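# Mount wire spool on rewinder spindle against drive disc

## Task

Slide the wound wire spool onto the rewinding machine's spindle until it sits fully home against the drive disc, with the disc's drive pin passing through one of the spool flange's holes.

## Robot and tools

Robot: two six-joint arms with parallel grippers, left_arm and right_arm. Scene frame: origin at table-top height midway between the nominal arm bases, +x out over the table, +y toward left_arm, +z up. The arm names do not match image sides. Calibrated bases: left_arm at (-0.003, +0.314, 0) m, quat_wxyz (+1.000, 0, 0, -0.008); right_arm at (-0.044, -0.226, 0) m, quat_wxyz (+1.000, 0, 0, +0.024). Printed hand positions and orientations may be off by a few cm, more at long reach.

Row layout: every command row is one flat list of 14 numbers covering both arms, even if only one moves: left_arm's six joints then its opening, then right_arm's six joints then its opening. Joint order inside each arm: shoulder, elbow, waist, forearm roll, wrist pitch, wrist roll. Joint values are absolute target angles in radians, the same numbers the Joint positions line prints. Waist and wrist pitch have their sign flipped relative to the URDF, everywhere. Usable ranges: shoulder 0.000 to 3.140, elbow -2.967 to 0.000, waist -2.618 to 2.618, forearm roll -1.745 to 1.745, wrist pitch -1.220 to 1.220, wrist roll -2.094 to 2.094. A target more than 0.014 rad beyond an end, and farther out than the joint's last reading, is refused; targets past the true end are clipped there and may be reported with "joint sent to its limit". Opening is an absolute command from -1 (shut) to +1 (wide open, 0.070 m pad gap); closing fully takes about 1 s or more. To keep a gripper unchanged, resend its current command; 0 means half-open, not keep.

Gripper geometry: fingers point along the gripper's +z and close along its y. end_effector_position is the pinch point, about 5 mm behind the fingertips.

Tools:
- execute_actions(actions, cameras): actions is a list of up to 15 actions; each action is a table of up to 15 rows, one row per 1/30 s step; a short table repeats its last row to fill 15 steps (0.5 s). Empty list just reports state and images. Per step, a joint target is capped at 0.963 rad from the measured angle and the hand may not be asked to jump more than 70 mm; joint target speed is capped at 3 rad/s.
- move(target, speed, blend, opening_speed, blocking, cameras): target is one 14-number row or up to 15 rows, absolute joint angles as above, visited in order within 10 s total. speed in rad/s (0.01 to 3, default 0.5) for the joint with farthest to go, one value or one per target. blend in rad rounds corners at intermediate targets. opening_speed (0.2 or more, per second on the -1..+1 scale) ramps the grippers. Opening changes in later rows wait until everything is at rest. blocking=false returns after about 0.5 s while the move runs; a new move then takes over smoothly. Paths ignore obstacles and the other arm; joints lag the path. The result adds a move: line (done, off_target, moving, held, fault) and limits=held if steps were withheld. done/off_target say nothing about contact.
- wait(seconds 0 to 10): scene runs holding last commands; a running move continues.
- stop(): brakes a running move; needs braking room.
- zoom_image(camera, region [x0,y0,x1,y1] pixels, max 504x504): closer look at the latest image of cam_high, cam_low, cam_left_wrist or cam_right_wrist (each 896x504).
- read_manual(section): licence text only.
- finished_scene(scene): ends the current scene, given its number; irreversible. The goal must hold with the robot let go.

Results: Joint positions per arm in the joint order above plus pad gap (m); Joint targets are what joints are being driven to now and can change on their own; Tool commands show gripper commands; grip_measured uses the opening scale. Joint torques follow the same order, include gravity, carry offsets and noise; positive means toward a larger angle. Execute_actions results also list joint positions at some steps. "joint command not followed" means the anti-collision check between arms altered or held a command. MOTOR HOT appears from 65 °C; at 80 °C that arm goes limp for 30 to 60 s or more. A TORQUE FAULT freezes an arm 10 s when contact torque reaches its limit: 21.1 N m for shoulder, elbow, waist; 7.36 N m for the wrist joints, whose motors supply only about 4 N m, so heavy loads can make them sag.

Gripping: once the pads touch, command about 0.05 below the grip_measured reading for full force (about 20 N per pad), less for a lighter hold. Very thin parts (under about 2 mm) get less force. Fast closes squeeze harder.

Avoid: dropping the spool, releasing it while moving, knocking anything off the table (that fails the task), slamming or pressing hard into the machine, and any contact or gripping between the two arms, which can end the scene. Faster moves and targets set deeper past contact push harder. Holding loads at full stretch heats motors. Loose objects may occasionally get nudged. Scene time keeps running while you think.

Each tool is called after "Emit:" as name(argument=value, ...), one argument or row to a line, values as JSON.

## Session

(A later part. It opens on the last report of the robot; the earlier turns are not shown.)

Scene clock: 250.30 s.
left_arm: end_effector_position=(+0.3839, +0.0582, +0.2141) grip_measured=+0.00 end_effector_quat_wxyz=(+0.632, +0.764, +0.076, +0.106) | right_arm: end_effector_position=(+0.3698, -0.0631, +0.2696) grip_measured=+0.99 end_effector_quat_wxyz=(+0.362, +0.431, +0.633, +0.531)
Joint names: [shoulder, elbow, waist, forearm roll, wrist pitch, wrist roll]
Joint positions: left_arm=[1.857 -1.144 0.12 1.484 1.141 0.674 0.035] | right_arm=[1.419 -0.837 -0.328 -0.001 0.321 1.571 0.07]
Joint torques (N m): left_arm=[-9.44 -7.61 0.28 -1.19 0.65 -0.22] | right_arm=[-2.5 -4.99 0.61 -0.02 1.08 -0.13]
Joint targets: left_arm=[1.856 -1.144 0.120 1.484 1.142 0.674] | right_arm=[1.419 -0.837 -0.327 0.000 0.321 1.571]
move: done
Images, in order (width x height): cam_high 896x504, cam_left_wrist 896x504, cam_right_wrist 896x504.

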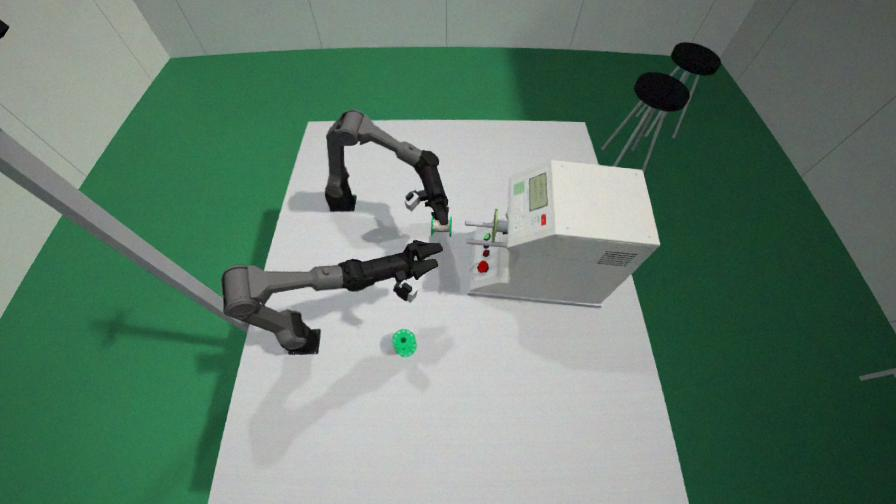

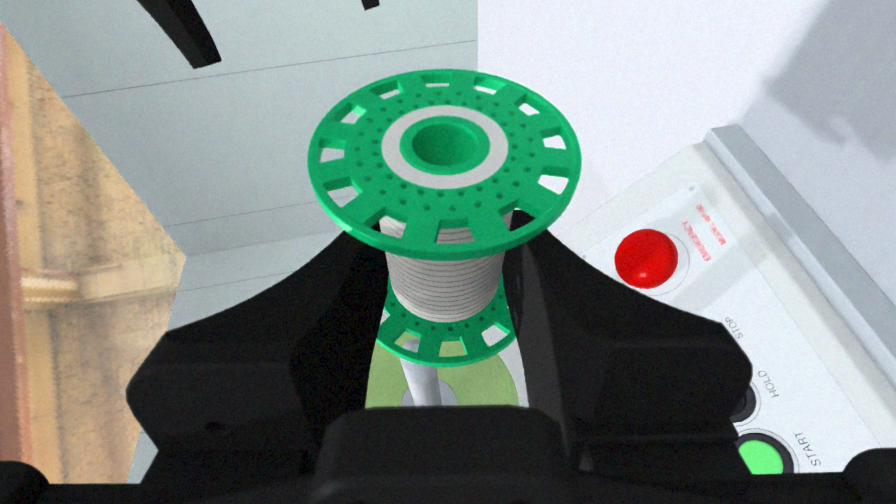

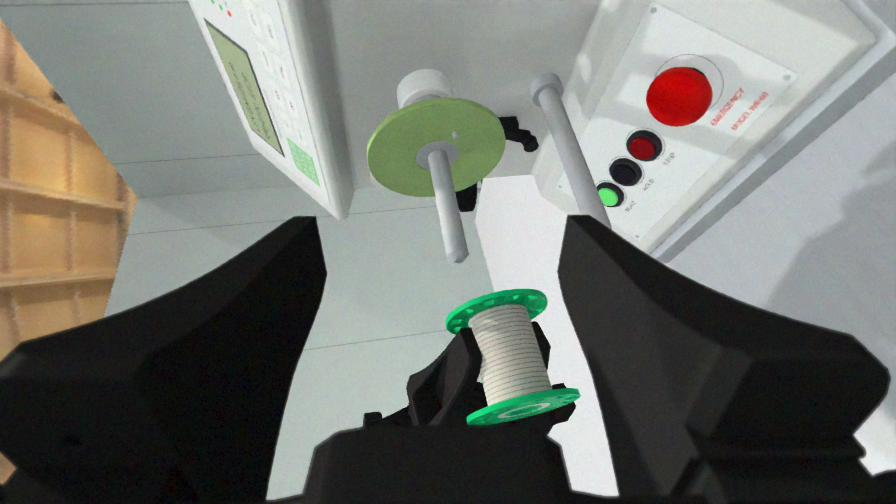

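Emit:
zoom_image(
  camera="cam_high",
  region=[410, 170, 530, 260],
)

Scaled by 4.200 from the camera's 896x504 image, which has a finer 1280x720 frame.

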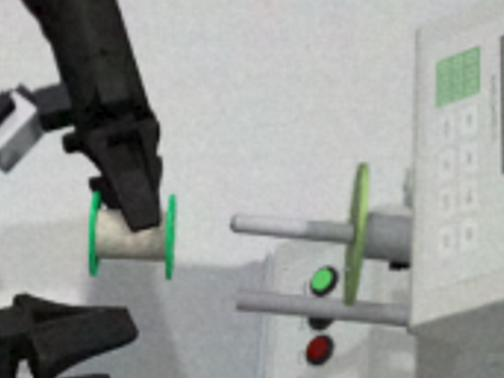

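Emit:
move(
  target=[
    [1.8303,-1.1752,0.0887,1.5407,1.1632,0.5753,-0.2,1.419,-0.837,-0.327,0.0,0.321,1.571,1.0],
  ],
  speed=[0.25],
  cameras=["cam_left_wrist","cam_right_wrist","cam_high"],
)

Emit:
zoom_image(
  camera="cam_left_wrist",
  region=[360, 300, 540, 420],
)

Emit:
zoom_image(
  camera="cam_right_wrist",
  region=[400, 80, 600, 430],
)

Emit:
zoom_image(
  camera="cam_high",
  region=[425, 190, 515, 250],
)

Scene clock: 287.07 s.
left_arm: end_effector_position=(+0.3841, +0.0689, +0.2276) grip_measured=+0.00 end_effector_quat_wxyz=(+0.629, +0.767, +0.086, +0.094) | right_arm: end_effector_position=(+0.3698, -0.0631, +0.2696) grip_measured=+0.99 end_effector_quat_wxyz=(+0.362, +0.431, +0.633, +0.531)
Joint names: [shoulder, elbow, waist, forearm roll, wrist pitch, wrist roll]
Joint positions: left_arm=[1.83 -1.176 0.088 1.541 1.163 0.575 0.035] | right_arm=[1.419 -0.837 -0.328 -0.001 0.321 1.571 0.07]
Joint torques (N m): left_arm=[-8.46 -7.02 0.43 -1.25 0.48 0.13] | right_arm=[-2.44 -5.03 0.68 -0.03 1.09 -0.11]
Joint targets: left_arm=[1.830 -1.175 0.089 1.541 1.163 0.575] | right_arm=[1.419 -0.837 -0.327 0.000 0.321 1.571]
move: done
Images, in order (width x height): cam_high 896x504, cam_left_wrist 896x504, cam_right_wrist 896x504.

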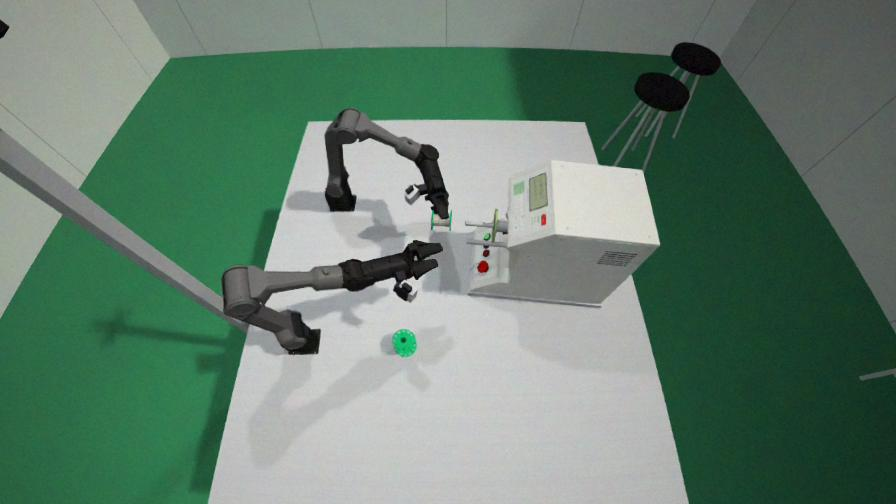

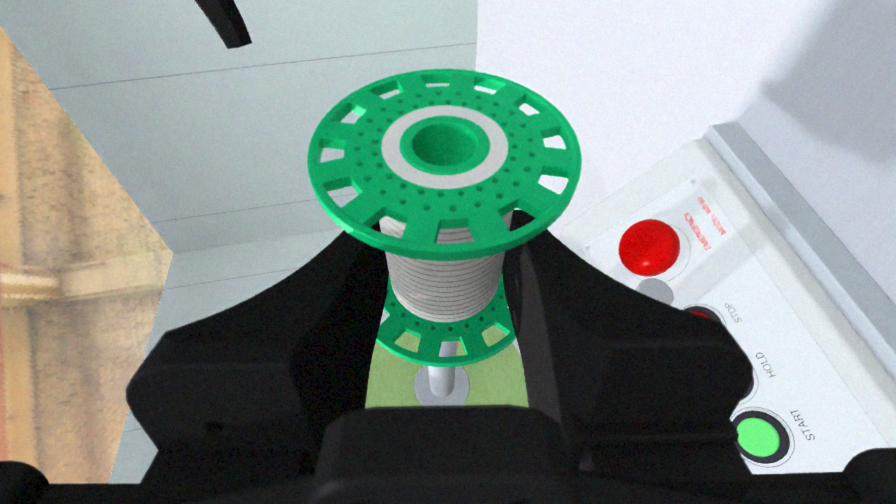

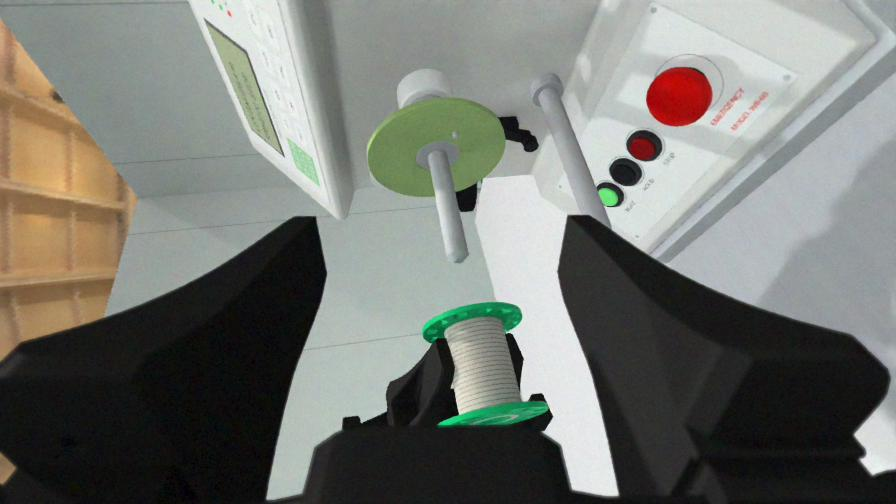

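Scaled by 2.800 from the camera's 896x504 image, which has a finer 1280x720 frame.

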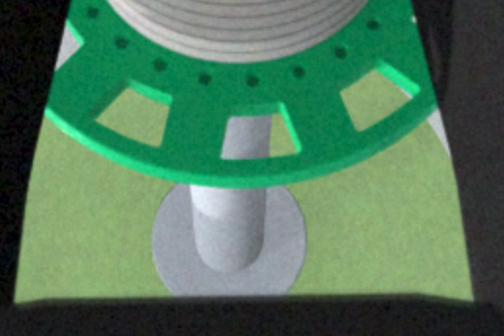

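Scaled by 1.440 from the camera's 896x504 image, which has a finer 1280x720 frame.

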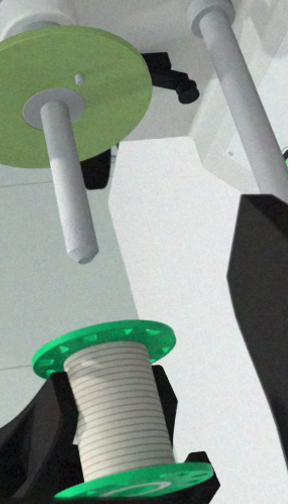

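Scaled by 5.600 from the camera's 896x504 image, which has a finer 1280x720 frame.

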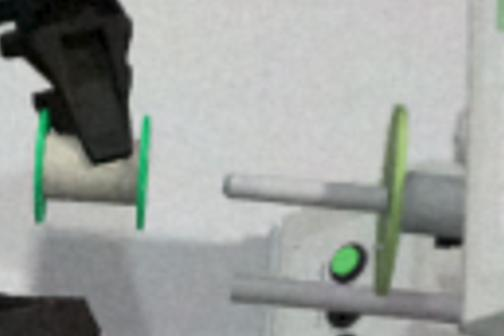

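Emit:
zoom_image(
  camera="cam_right_wrist",
  region=[410, 290, 570, 440],
)

Emit:
zoom_image(
  camera="cam_right_wrist",
  region=[360, 60, 520, 210],
)

Scaled by 3.150 from the camera's 896x504 image, which has a finer 1280x720 frame.

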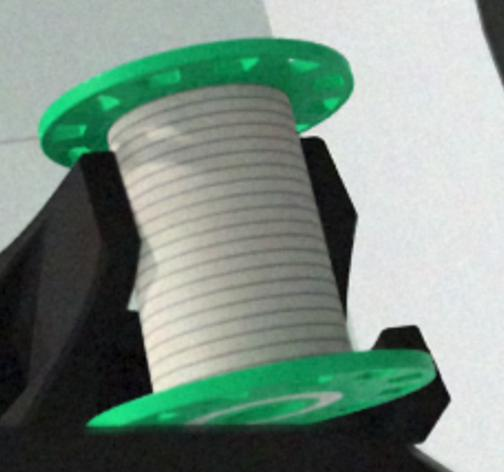

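Scaled by 3.150 from the camera's 896x504 image, which has a finer 1280x720 frame.

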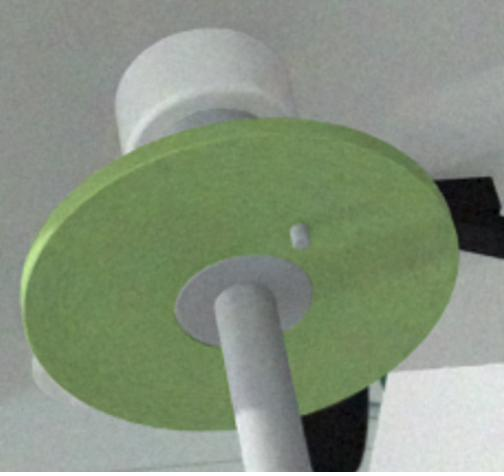

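Emit:
zoom_image(
  camera="cam_high",
  region=[425, 200, 461, 236],
)

Emit:
zoom_image(
  camera="cam_high",
  region=[460, 200, 510, 250],
)

Scaled by 14.000 from the camera's 896x504 image, which has a finer 1280x720 frame.

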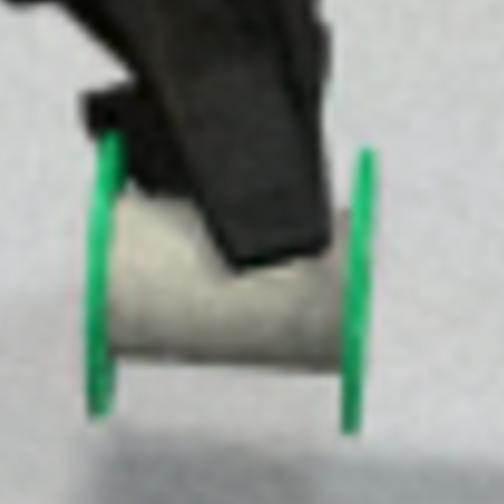

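Scaled by 10.080 from the camera's 896x504 image, which has a finer 1280x720 frame.

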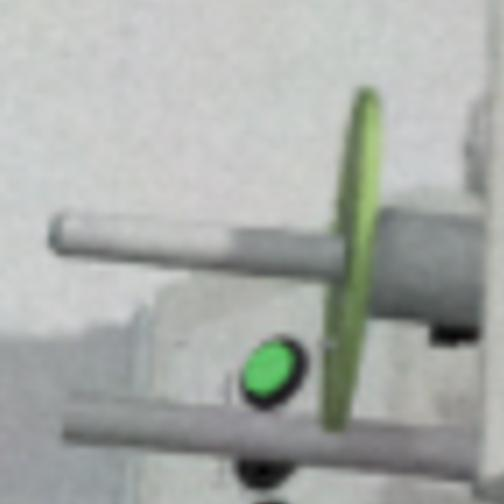

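Emit:
zoom_image(
  camera="cam_right_wrist",
  region=[415, 295, 530, 355],
)

Scaled by 4.383 from the camera's 896x504 image, which has a finer 1280x720 frame.

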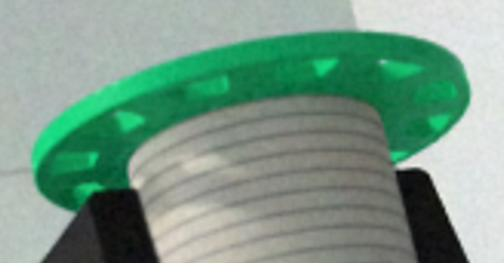

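Emit:
move(
  target=[
    [1.9368,-1.3421,0.0905,1.5774,1.1850,0.5150,-0.2,1.419,-0.837,-0.327,0.0,0.321,1.571,1.0],
  ],
  speed=[0.2],
  cameras=["cam_left_wrist","cam_right_wrist","cam_high"],
)

Emit:
zoom_image(
  camera="cam_left_wrist",
  region=[360, 300, 540, 420],
)

Emit:
zoom_image(
  camera="cam_right_wrist",
  region=[360, 100, 560, 400],
)

Emit:
zoom_image(
  camera="cam_high",
  region=[430, 195, 510, 250],
)

Scene clock: 357.53 s.
left_arm: end_effector_position=(+0.4125, +0.0632, +0.2284) grip_measured=+0.00 end_effector_quat_wxyz=(+0.631, +0.767, +0.074, +0.087) | right_arm: end_effector_position=(+0.3698, -0.0631, +0.2696) grip_measured=+0.99 end_effector_quat_wxyz=(+0.362, +0.431, +0.633, +0.531)
Joint names: [shoulder, elbow, waist, forearm roll, wrist pitch, wrist roll]
Joint positions: left_arm=[1.938 -1.343 0.09 1.578 1.184 0.515 0.035] | right_arm=[1.419 -0.837 -0.328 -0.001 0.321 1.571 0.07]
Joint torques (N m): left_arm=[-9.44 -6.14 1.1 -1.2 0.53 -0.01] | right_arm=[-2.49 -5.06 0.76 -0.04 1.11 -0.11]
Joint targets: left_arm=[1.937 -1.342 0.090 1.577 1.185 0.515] | right_arm=[1.419 -0.837 -0.327 0.000 0.321 1.571]
move: done
Images, in order (width x height): cam_high 896x504, cam_left_wrist 896x504, cam_right_wrist 896x504.

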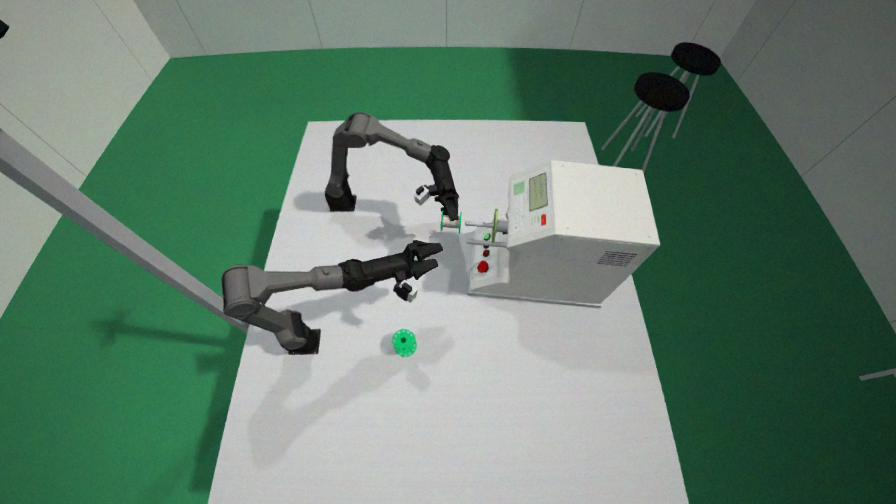

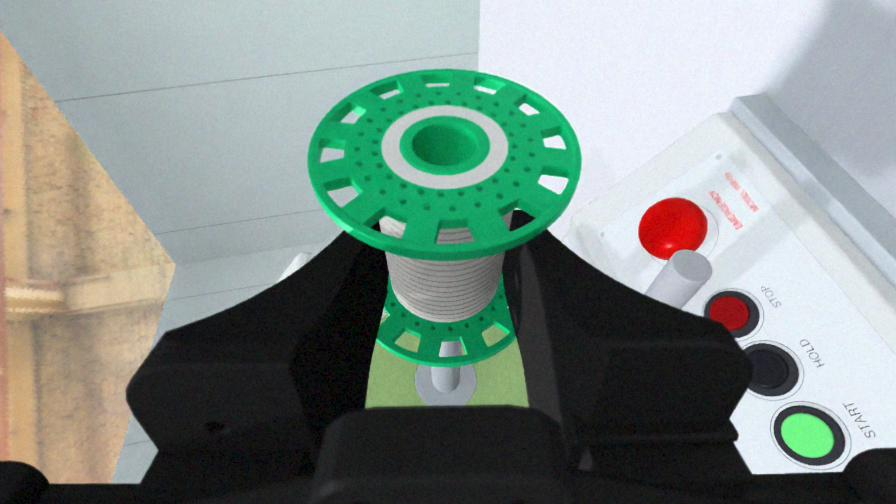

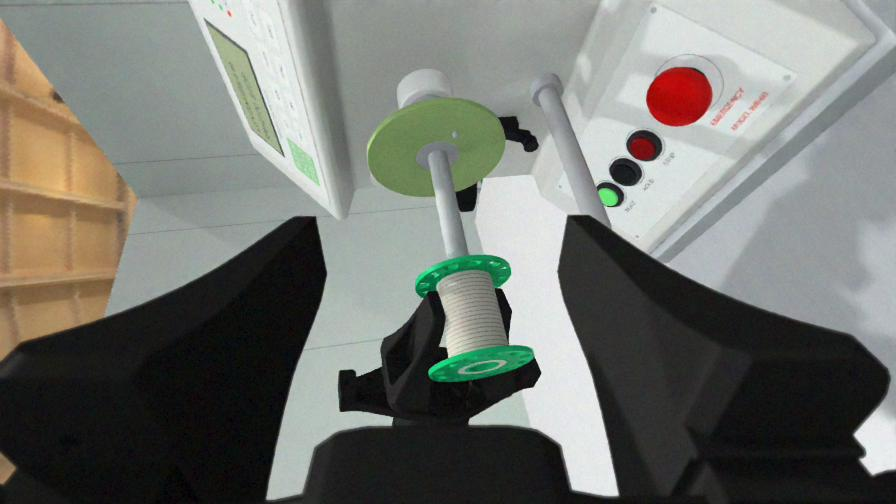

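Scaled by 2.800 from the camera's 896x504 image, which has a finer 1280x720 frame.

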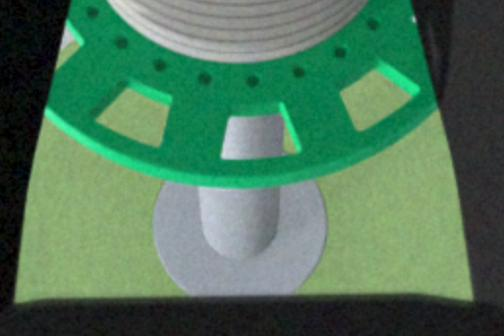

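Scaled by 1.680 from the camera's 896x504 image, which has a finer 1280x720 frame.

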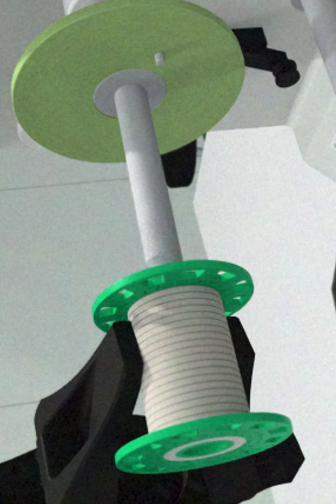

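Scaled by 6.300 from the camera's 896x504 image, which has a finer 1280x720 frame.

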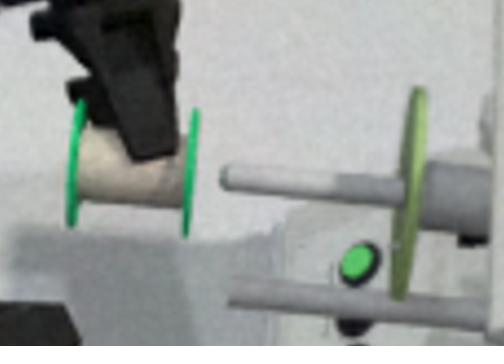

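Emit:
zoom_image(
  camera="cam_right_wrist",
  region=[400, 230, 560, 400],
)

Emit:
zoom_image(
  camera="cam_right_wrist",
  region=[400, 130, 530, 270],
)

Scaled by 2.965 from the camera's 896x504 image, which has a finer 1280x720 frame.

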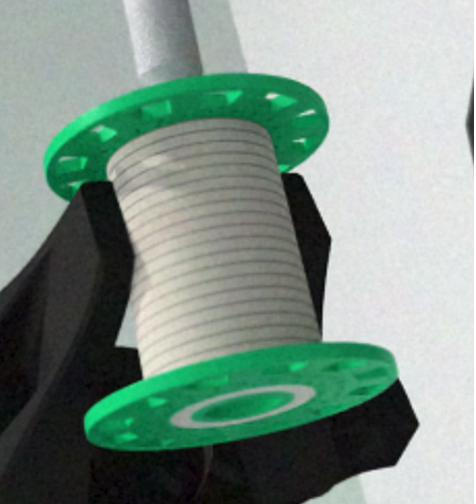

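Scaled by 3.600 from the camera's 896x504 image, which has a finer 1280x720 frame.

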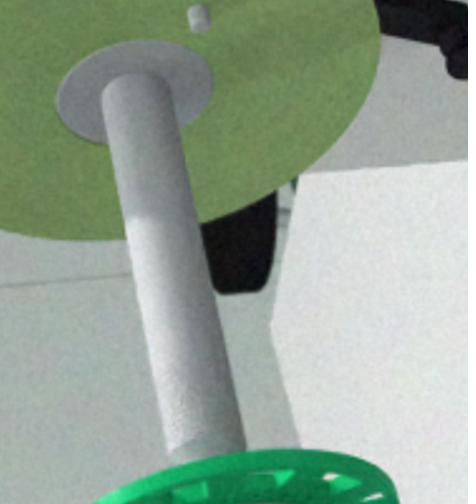

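Emit:
zoom_image(
  camera="cam_high",
  region=[436, 204, 506, 246],
)

Scaled by 7.200 from the camera's 896x504 image, which has a finer 1280x720 frame.

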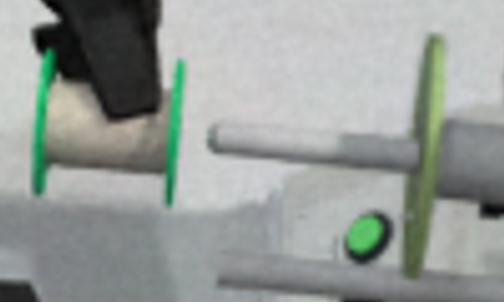

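Emit:
move(
  target=[
    [1.9997,-1.4424,0.0918,1.5943,1.1890,0.4749,-0.2,1.419,-0.837,-0.327,0.0,0.321,1.571,1.0],
  ],
  speed=[0.1],
  cameras=["cam_left_wrist","cam_right_wrist","cam_high"],
)

Emit:
zoom_image(
  camera="cam_left_wrist",
  region=[360, 300, 540, 420],
)

Emit:
zoom_image(
  camera="cam_right_wrist",
  region=[390, 130, 540, 380],
)

Emit:
zoom_image(
  camera="cam_high",
  region=[436, 204, 506, 246],
)

Scene clock: 368.83 s.
left_arm: end_effector_position=(+0.4285, +0.0594, +0.2284) grip_measured=+0.00 end_effector_quat_wxyz=(+0.632, +0.768, +0.070, +0.084) | right_arm: end_effector_position=(+0.3698, -0.0631, +0.2696) grip_measured=+0.99 end_effector_quat_wxyz=(+0.362, +0.431, +0.633, +0.531)
Joint names: [shoulder, elbow, waist, forearm roll, wrist pitch, wrist roll]
Joint positions: left_arm=[1.998 -1.441 0.093 1.596 1.192 0.475 0.035] | right_arm=[1.419 -0.837 -0.328 -0.001 0.321 1.571 0.07]
Joint torques (N m): left_arm=[-6.98 -10.08 -0.54 -2.36 -1.15 -0.11] | right_arm=[-2.46 -5.08 0.85 -0.06 1.12 -0.08]
Joint targets: left_arm=[2.000 -1.442 0.092 1.594 1.189 0.475] | right_arm=[1.419 -0.837 -0.327 0.000 0.321 1.571]
move: done
Images, in order (width x height): cam_high 896x504, cam_left_wrist 896x504, cam_right_wrist 896x504.

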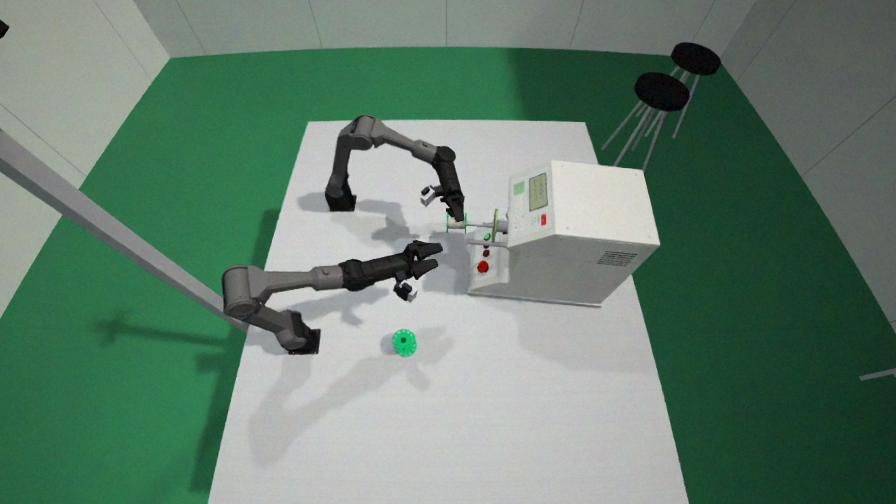

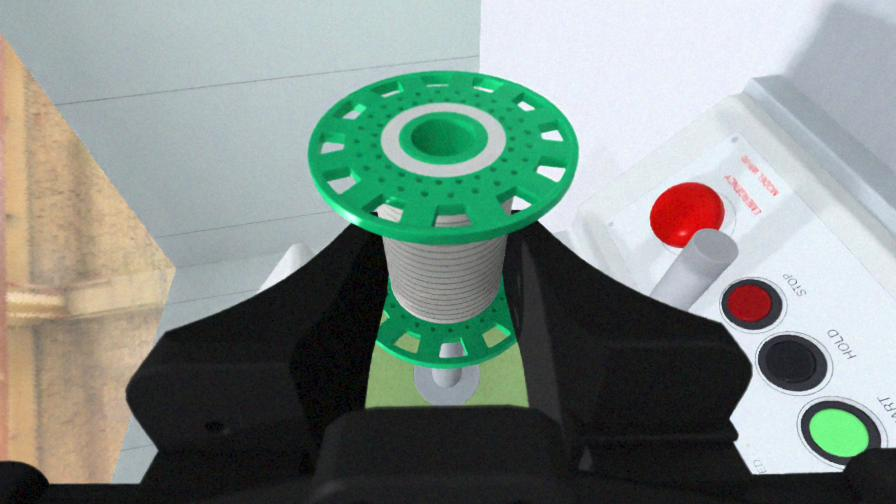

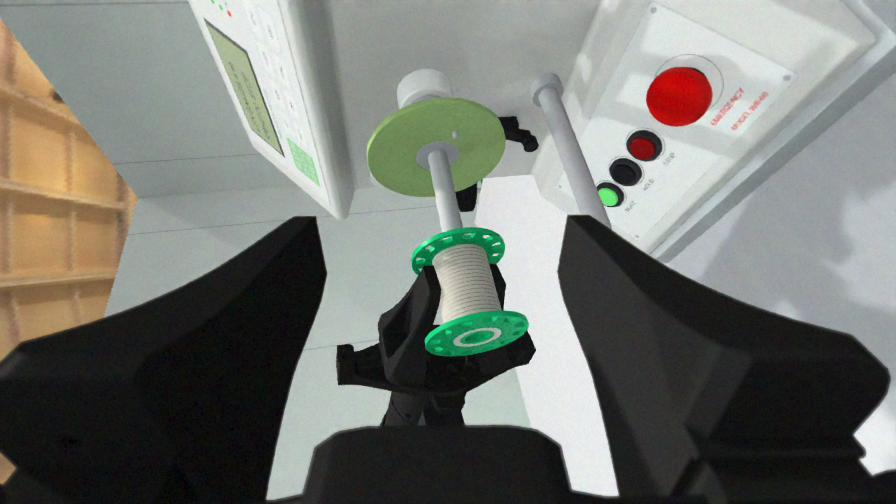

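Scaled by 2.800 from the camera's 896x504 image, which has a finer 1280x720 frame.

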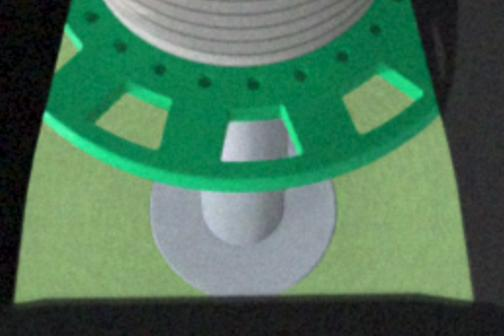

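Scaled by 2.016 from the camera's 896x504 image, which has a finer 1280x720 frame.

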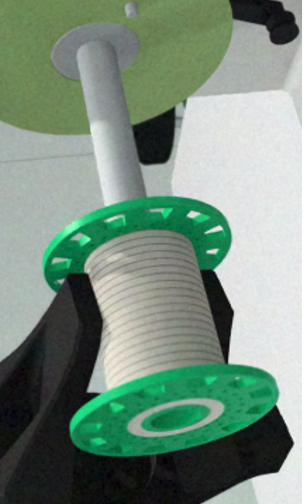

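Scaled by 7.200 from the camera's 896x504 image, which has a finer 1280x720 frame.

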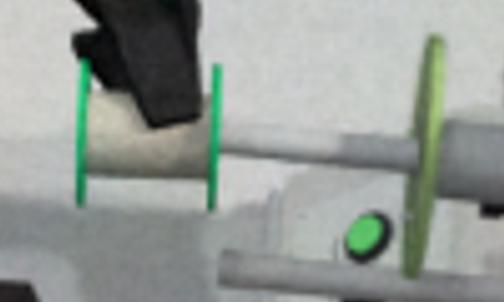

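Emit:
zoom_image(
  camera="cam_right_wrist",
  region=[400, 190, 520, 290],
)

Emit:
zoom_image(
  camera="cam_left_wrist",
  region=[300, 60, 600, 370],
)

Scaled by 4.200 from the camera's 896x504 image, which has a finer 1280x720 frame.

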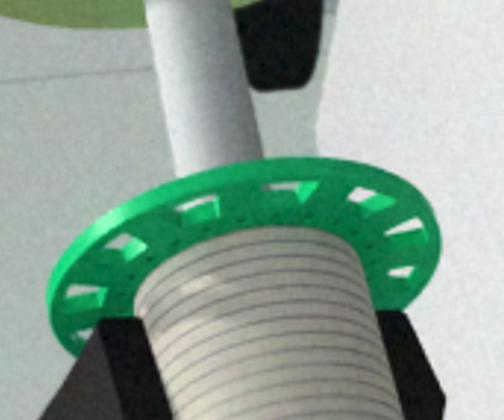

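Scaled by 1.626 from the camera's 896x504 image, which has a finer 1280x720 frame.

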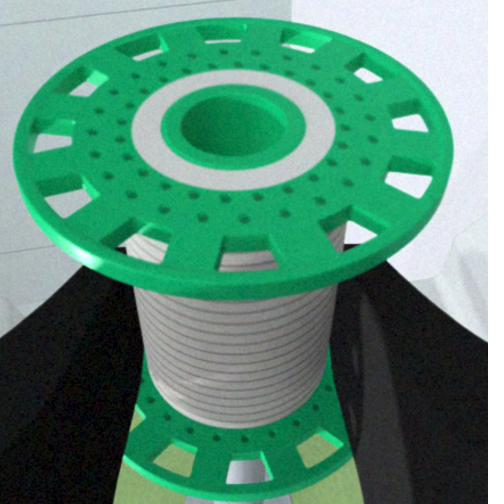

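Emit:
wait(
  seconds=0.1,
  cameras=["cam_low"],
)

Scene clock: 402.73 s.
left_arm: end_effector_position=(+0.4298, +0.0599, +0.2281) grip_measured=+0.00 end_effector_quat_wxyz=(+0.631, +0.767, +0.071, +0.085) | right_arm: end_effector_position=(+0.3698, -0.0631, +0.2696) grip_measured=+0.99 end_effector_quat_wxyz=(+0.362, +0.431, +0.633, +0.531)
Joint names: [shoulder, elbow, waist, forearm roll, wrist pitch, wrist roll]
Joint positions: left_arm=[2 -1.443 0.093 1.594 1.189 0.475 0.035] | right_arm=[1.419 -0.837 -0.328 -0.001 0.321 1.571 0.07]
Joint torques (N m): left_arm=[-6.81 -3.31 -3.14 -0.23 -0.04 -0.18] | right_arm=[-2.5 -5.09 1 -0.08 1.15 -0.07]
Joint targets: left_arm=[2.000 -1.442 0.092 1.594 1.189 0.475] | right_arm=[1.419 -0.837 -0.327 0.000 0.321 1.571]
Tool commands: left_gripper/opening=-0.2 right_gripper/opening=+1.0
wait: 0.10 s; at rest from the start
Images, in order (width x height): cam_low 896x504.

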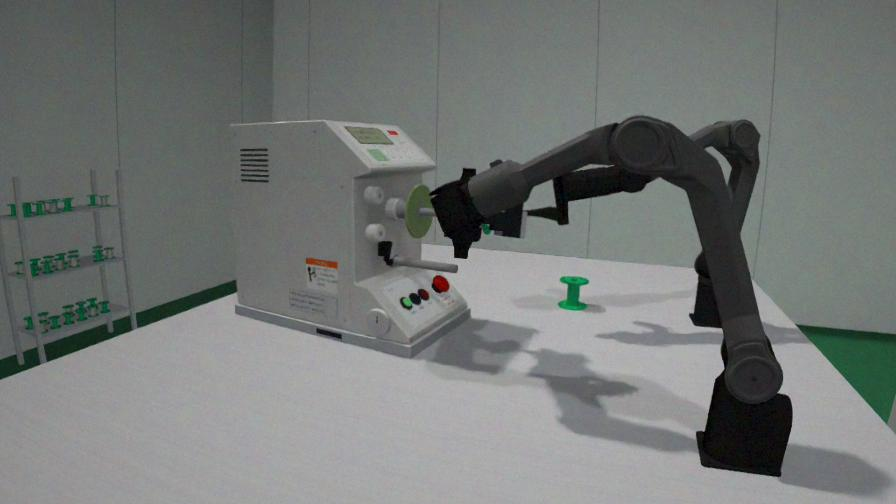

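Emit:
wait(
  seconds=0.1,
  cameras=["cam_high", "cam_left_wrist", "cam_right_wrist"],
)

Scene clock: 410.40 s.
left_arm: end_effector_position=(+0.4298, +0.0599, +0.2281) grip_measured=+0.00 end_effector_quat_wxyz=(+0.631, +0.767, +0.071, +0.085) | right_arm: end_effector_position=(+0.3698, -0.0631, +0.2696) grip_measured=+0.99 end_effector_quat_wxyz=(+0.362, +0.431, +0.633, +0.531)
Joint names: [shoulder, elbow, waist, forearm roll, wrist pitch, wrist roll]
Joint positions: left_arm=[2 -1.443 0.093 1.594 1.189 0.475 0.035] | right_arm=[1.419 -0.837 -0.328 -0.001 0.321 1.571 0.07]
Joint torques (N m): left_arm=[-6.55 -3.33 -3.13 -0.22 -0.04 -0.28] | right_arm=[-2.51 -5.12 1.02 -0.09 1.16 -0.08]
Joint targets: left_arm=[2.000 -1.442 0.092 1.594 1.189 0.475] | right_arm=[1.419 -0.837 -0.327 0.000 0.321 1.571]
Tool commands: left_gripper/opening=-0.2 right_gripper/opening=+1.0
wait: 0.10 s; at rest from the start
Images, in order (width x height): cam_high 896x504, cam_left_wrist 896x504, cam_right_wrist 896x504.

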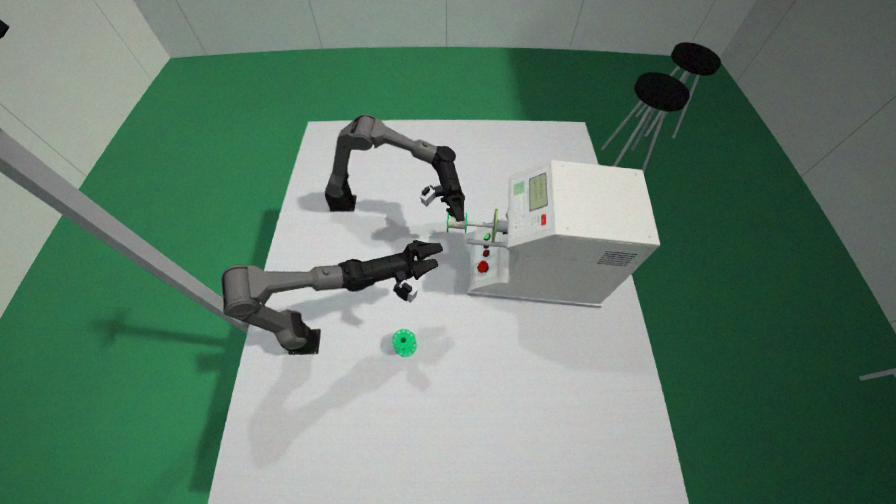

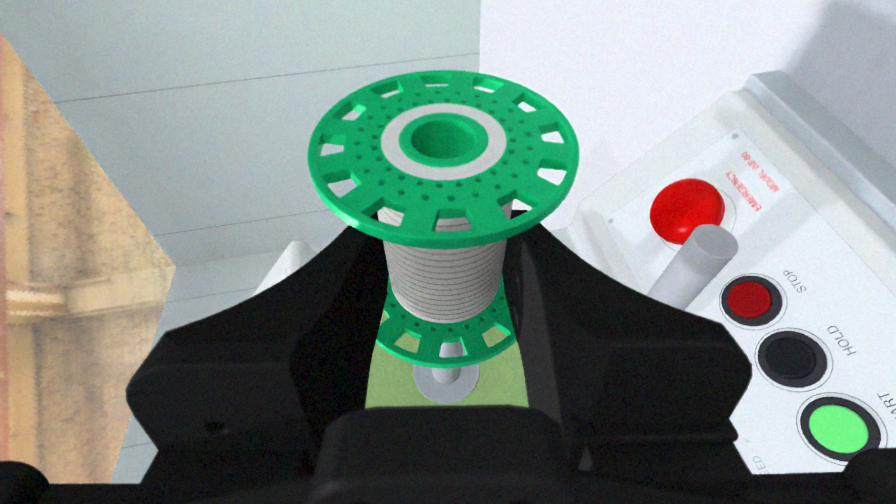

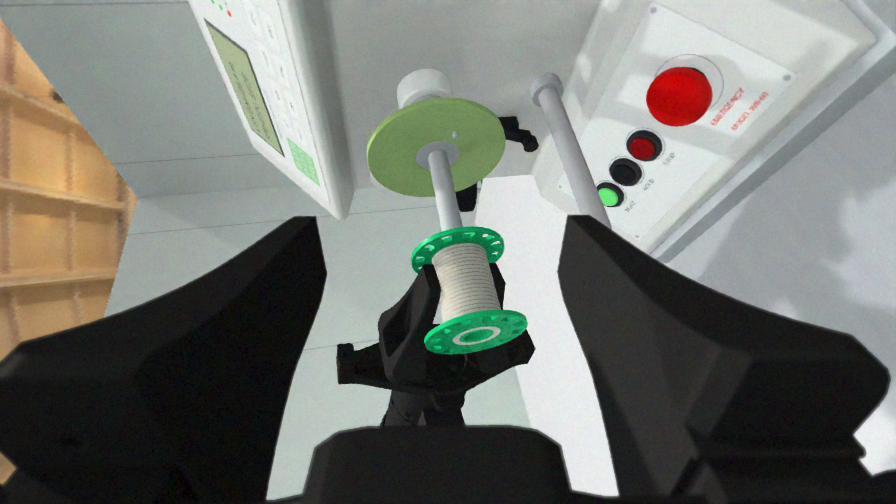

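Emit:
zoom_image(
  camera="cam_right_wrist",
  region=[360, 60, 560, 370],
)

Emit:
zoom_image(
  camera="cam_left_wrist",
  region=[360, 80, 540, 420],
)

Emit:
zoom_image(
  camera="cam_high",
  region=[436, 204, 506, 246],
)

Scaled by 1.626 from the camera's 896x504 image, which has a finer 1280x720 frame.

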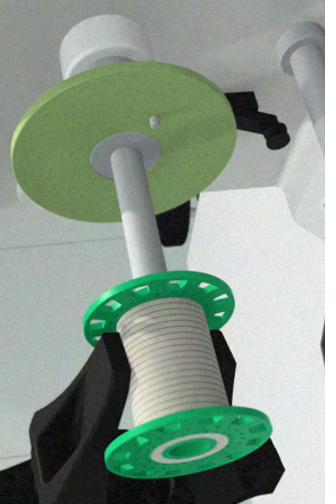

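Scaled by 1.482 from the camera's 896x504 image, which has a finer 1280x720 frame.

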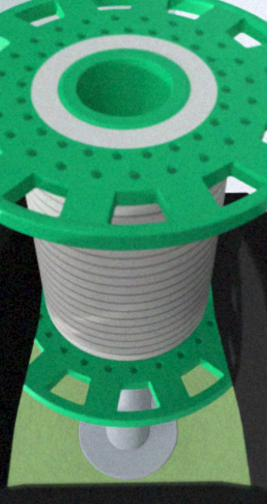

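Scaled by 7.200 from the camera's 896x504 image, which has a finer 1280x720 frame.

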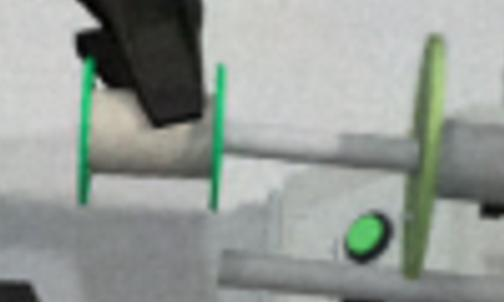

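Emit:
zoom_image(
  camera="cam_left_wrist",
  region=[370, 290, 530, 410],
)

Emit:
zoom_image(
  camera="cam_right_wrist",
  region=[400, 210, 540, 360],
)

Scaled by 3.150 from the camera's 896x504 image, which has a finer 1280x720 frame.

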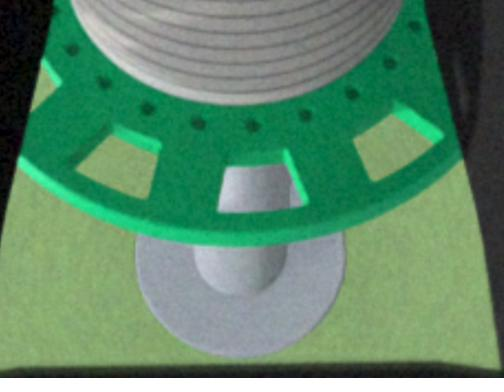

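Scaled by 3.360 from the camera's 896x504 image, which has a finer 1280x720 frame.

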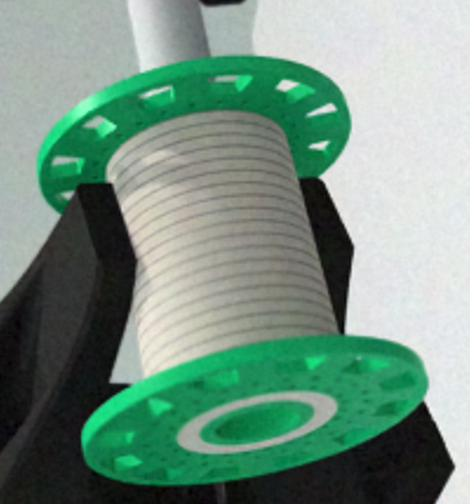

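Emit:
move(
  target=[1.9993, -1.4418, 0.0893, 1.5953, 1.1913, 0.4753, -0.2, 1.419, -0.837, -0.327, 0.0, 0.321, 1.571, 1.0],
  speed=0.05,
  cameras=["cam_high", "cam_right_wrist", "cam_left_wrist"],
)

Emit:
zoom_image(
  camera="cam_high",
  region=[436, 204, 506, 246],
)

Emit:
zoom_image(
  camera="cam_right_wrist",
  region=[360, 60, 560, 370],
)

Scene clock: 448.33 s.
left_arm: end_effector_position=(+0.4298, +0.0609, +0.2279) grip_measured=+0.00 end_effector_quat_wxyz=(+0.632, +0.767, +0.071, +0.085) | right_arm: end_effector_position=(+0.3698, -0.0631, +0.2696) grip_measured=+0.99 end_effector_quat_wxyz=(+0.362, +0.431, +0.633, +0.531)
Joint names: [shoulder, elbow, waist, forearm roll, wrist pitch, wrist roll]
Joint positions: left_arm=[2 -1.442 0.09 1.595 1.192 0.475 0.035] | right_arm=[1.419 -0.837 -0.328 -0.001 0.321 1.571 0.07]
Joint torques (N m): left_arm=[-7.28 -2.49 -4.42 0.04 -0.16 -0.05] | right_arm=[-2.51 -5.13 1.12 -0.1 1.17 -0.08]
Joint targets: left_arm=[1.999 -1.442 0.089 1.595 1.191 0.475] | right_arm=[1.419 -0.837 -0.327 0.000 0.321 1.571]
move: done
Images, in order (width x height): cam_high 896x504, cam_left_wrist 896x504, cam_right_wrist 896x504.

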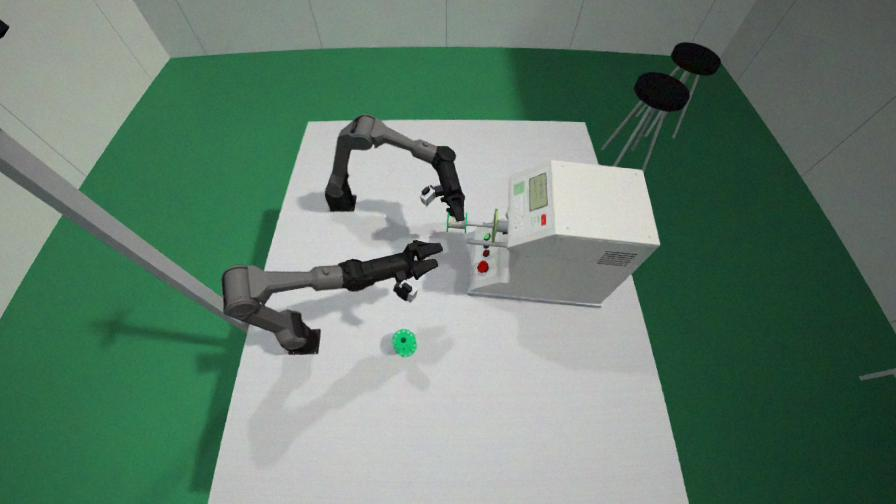

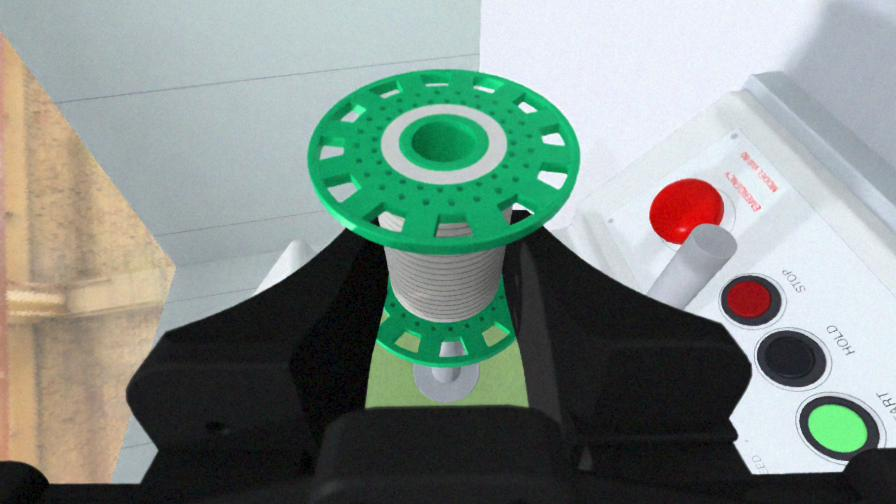

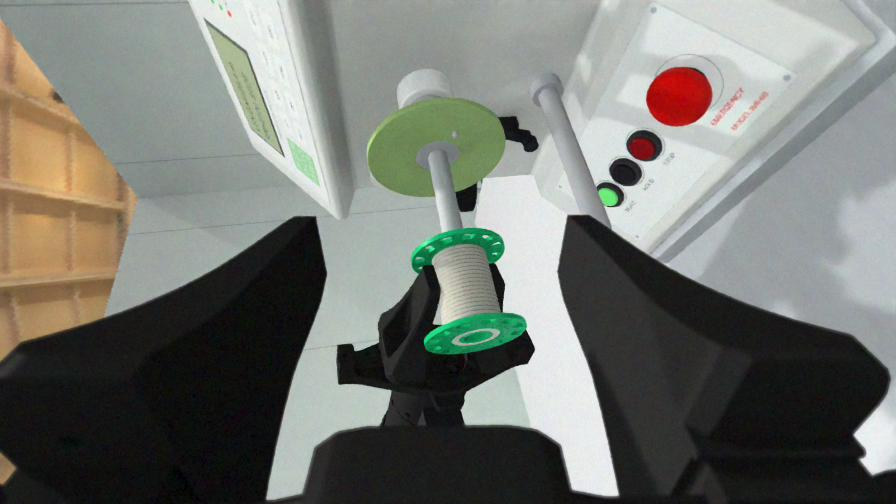

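Scaled by 7.200 from the camera's 896x504 image, which has a finer 1280x720 frame.

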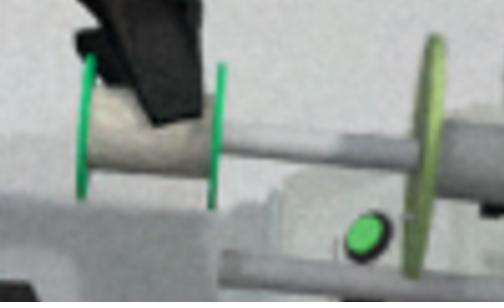

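Scaled by 1.626 from the camera's 896x504 image, which has a finer 1280x720 frame.

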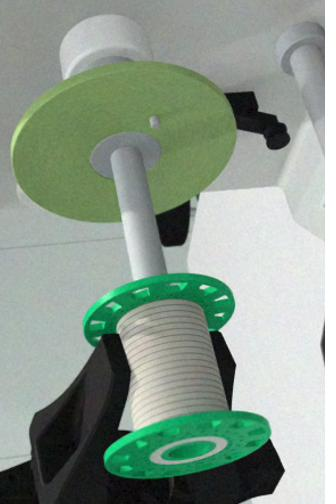

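Emit:
zoom_image(
  camera="cam_high",
  region=[456, 210, 496, 234],
)

Emit:
zoom_image(
  camera="cam_right_wrist",
  region=[400, 130, 520, 270],
)

Scaled by 12.600 from the camera's 896x504 image, which has a finer 1280x720 frame.

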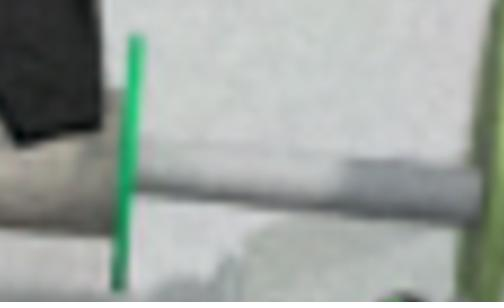

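Scaled by 3.600 from the camera's 896x504 image, which has a finer 1280x720 frame.

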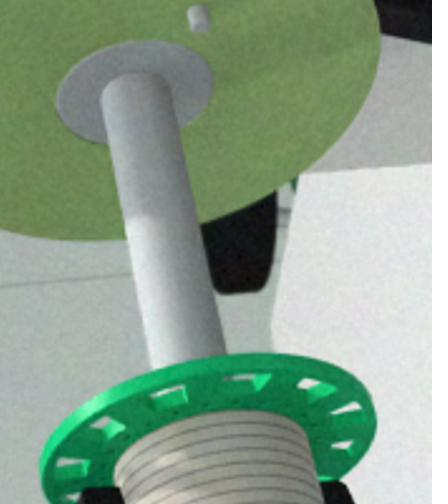

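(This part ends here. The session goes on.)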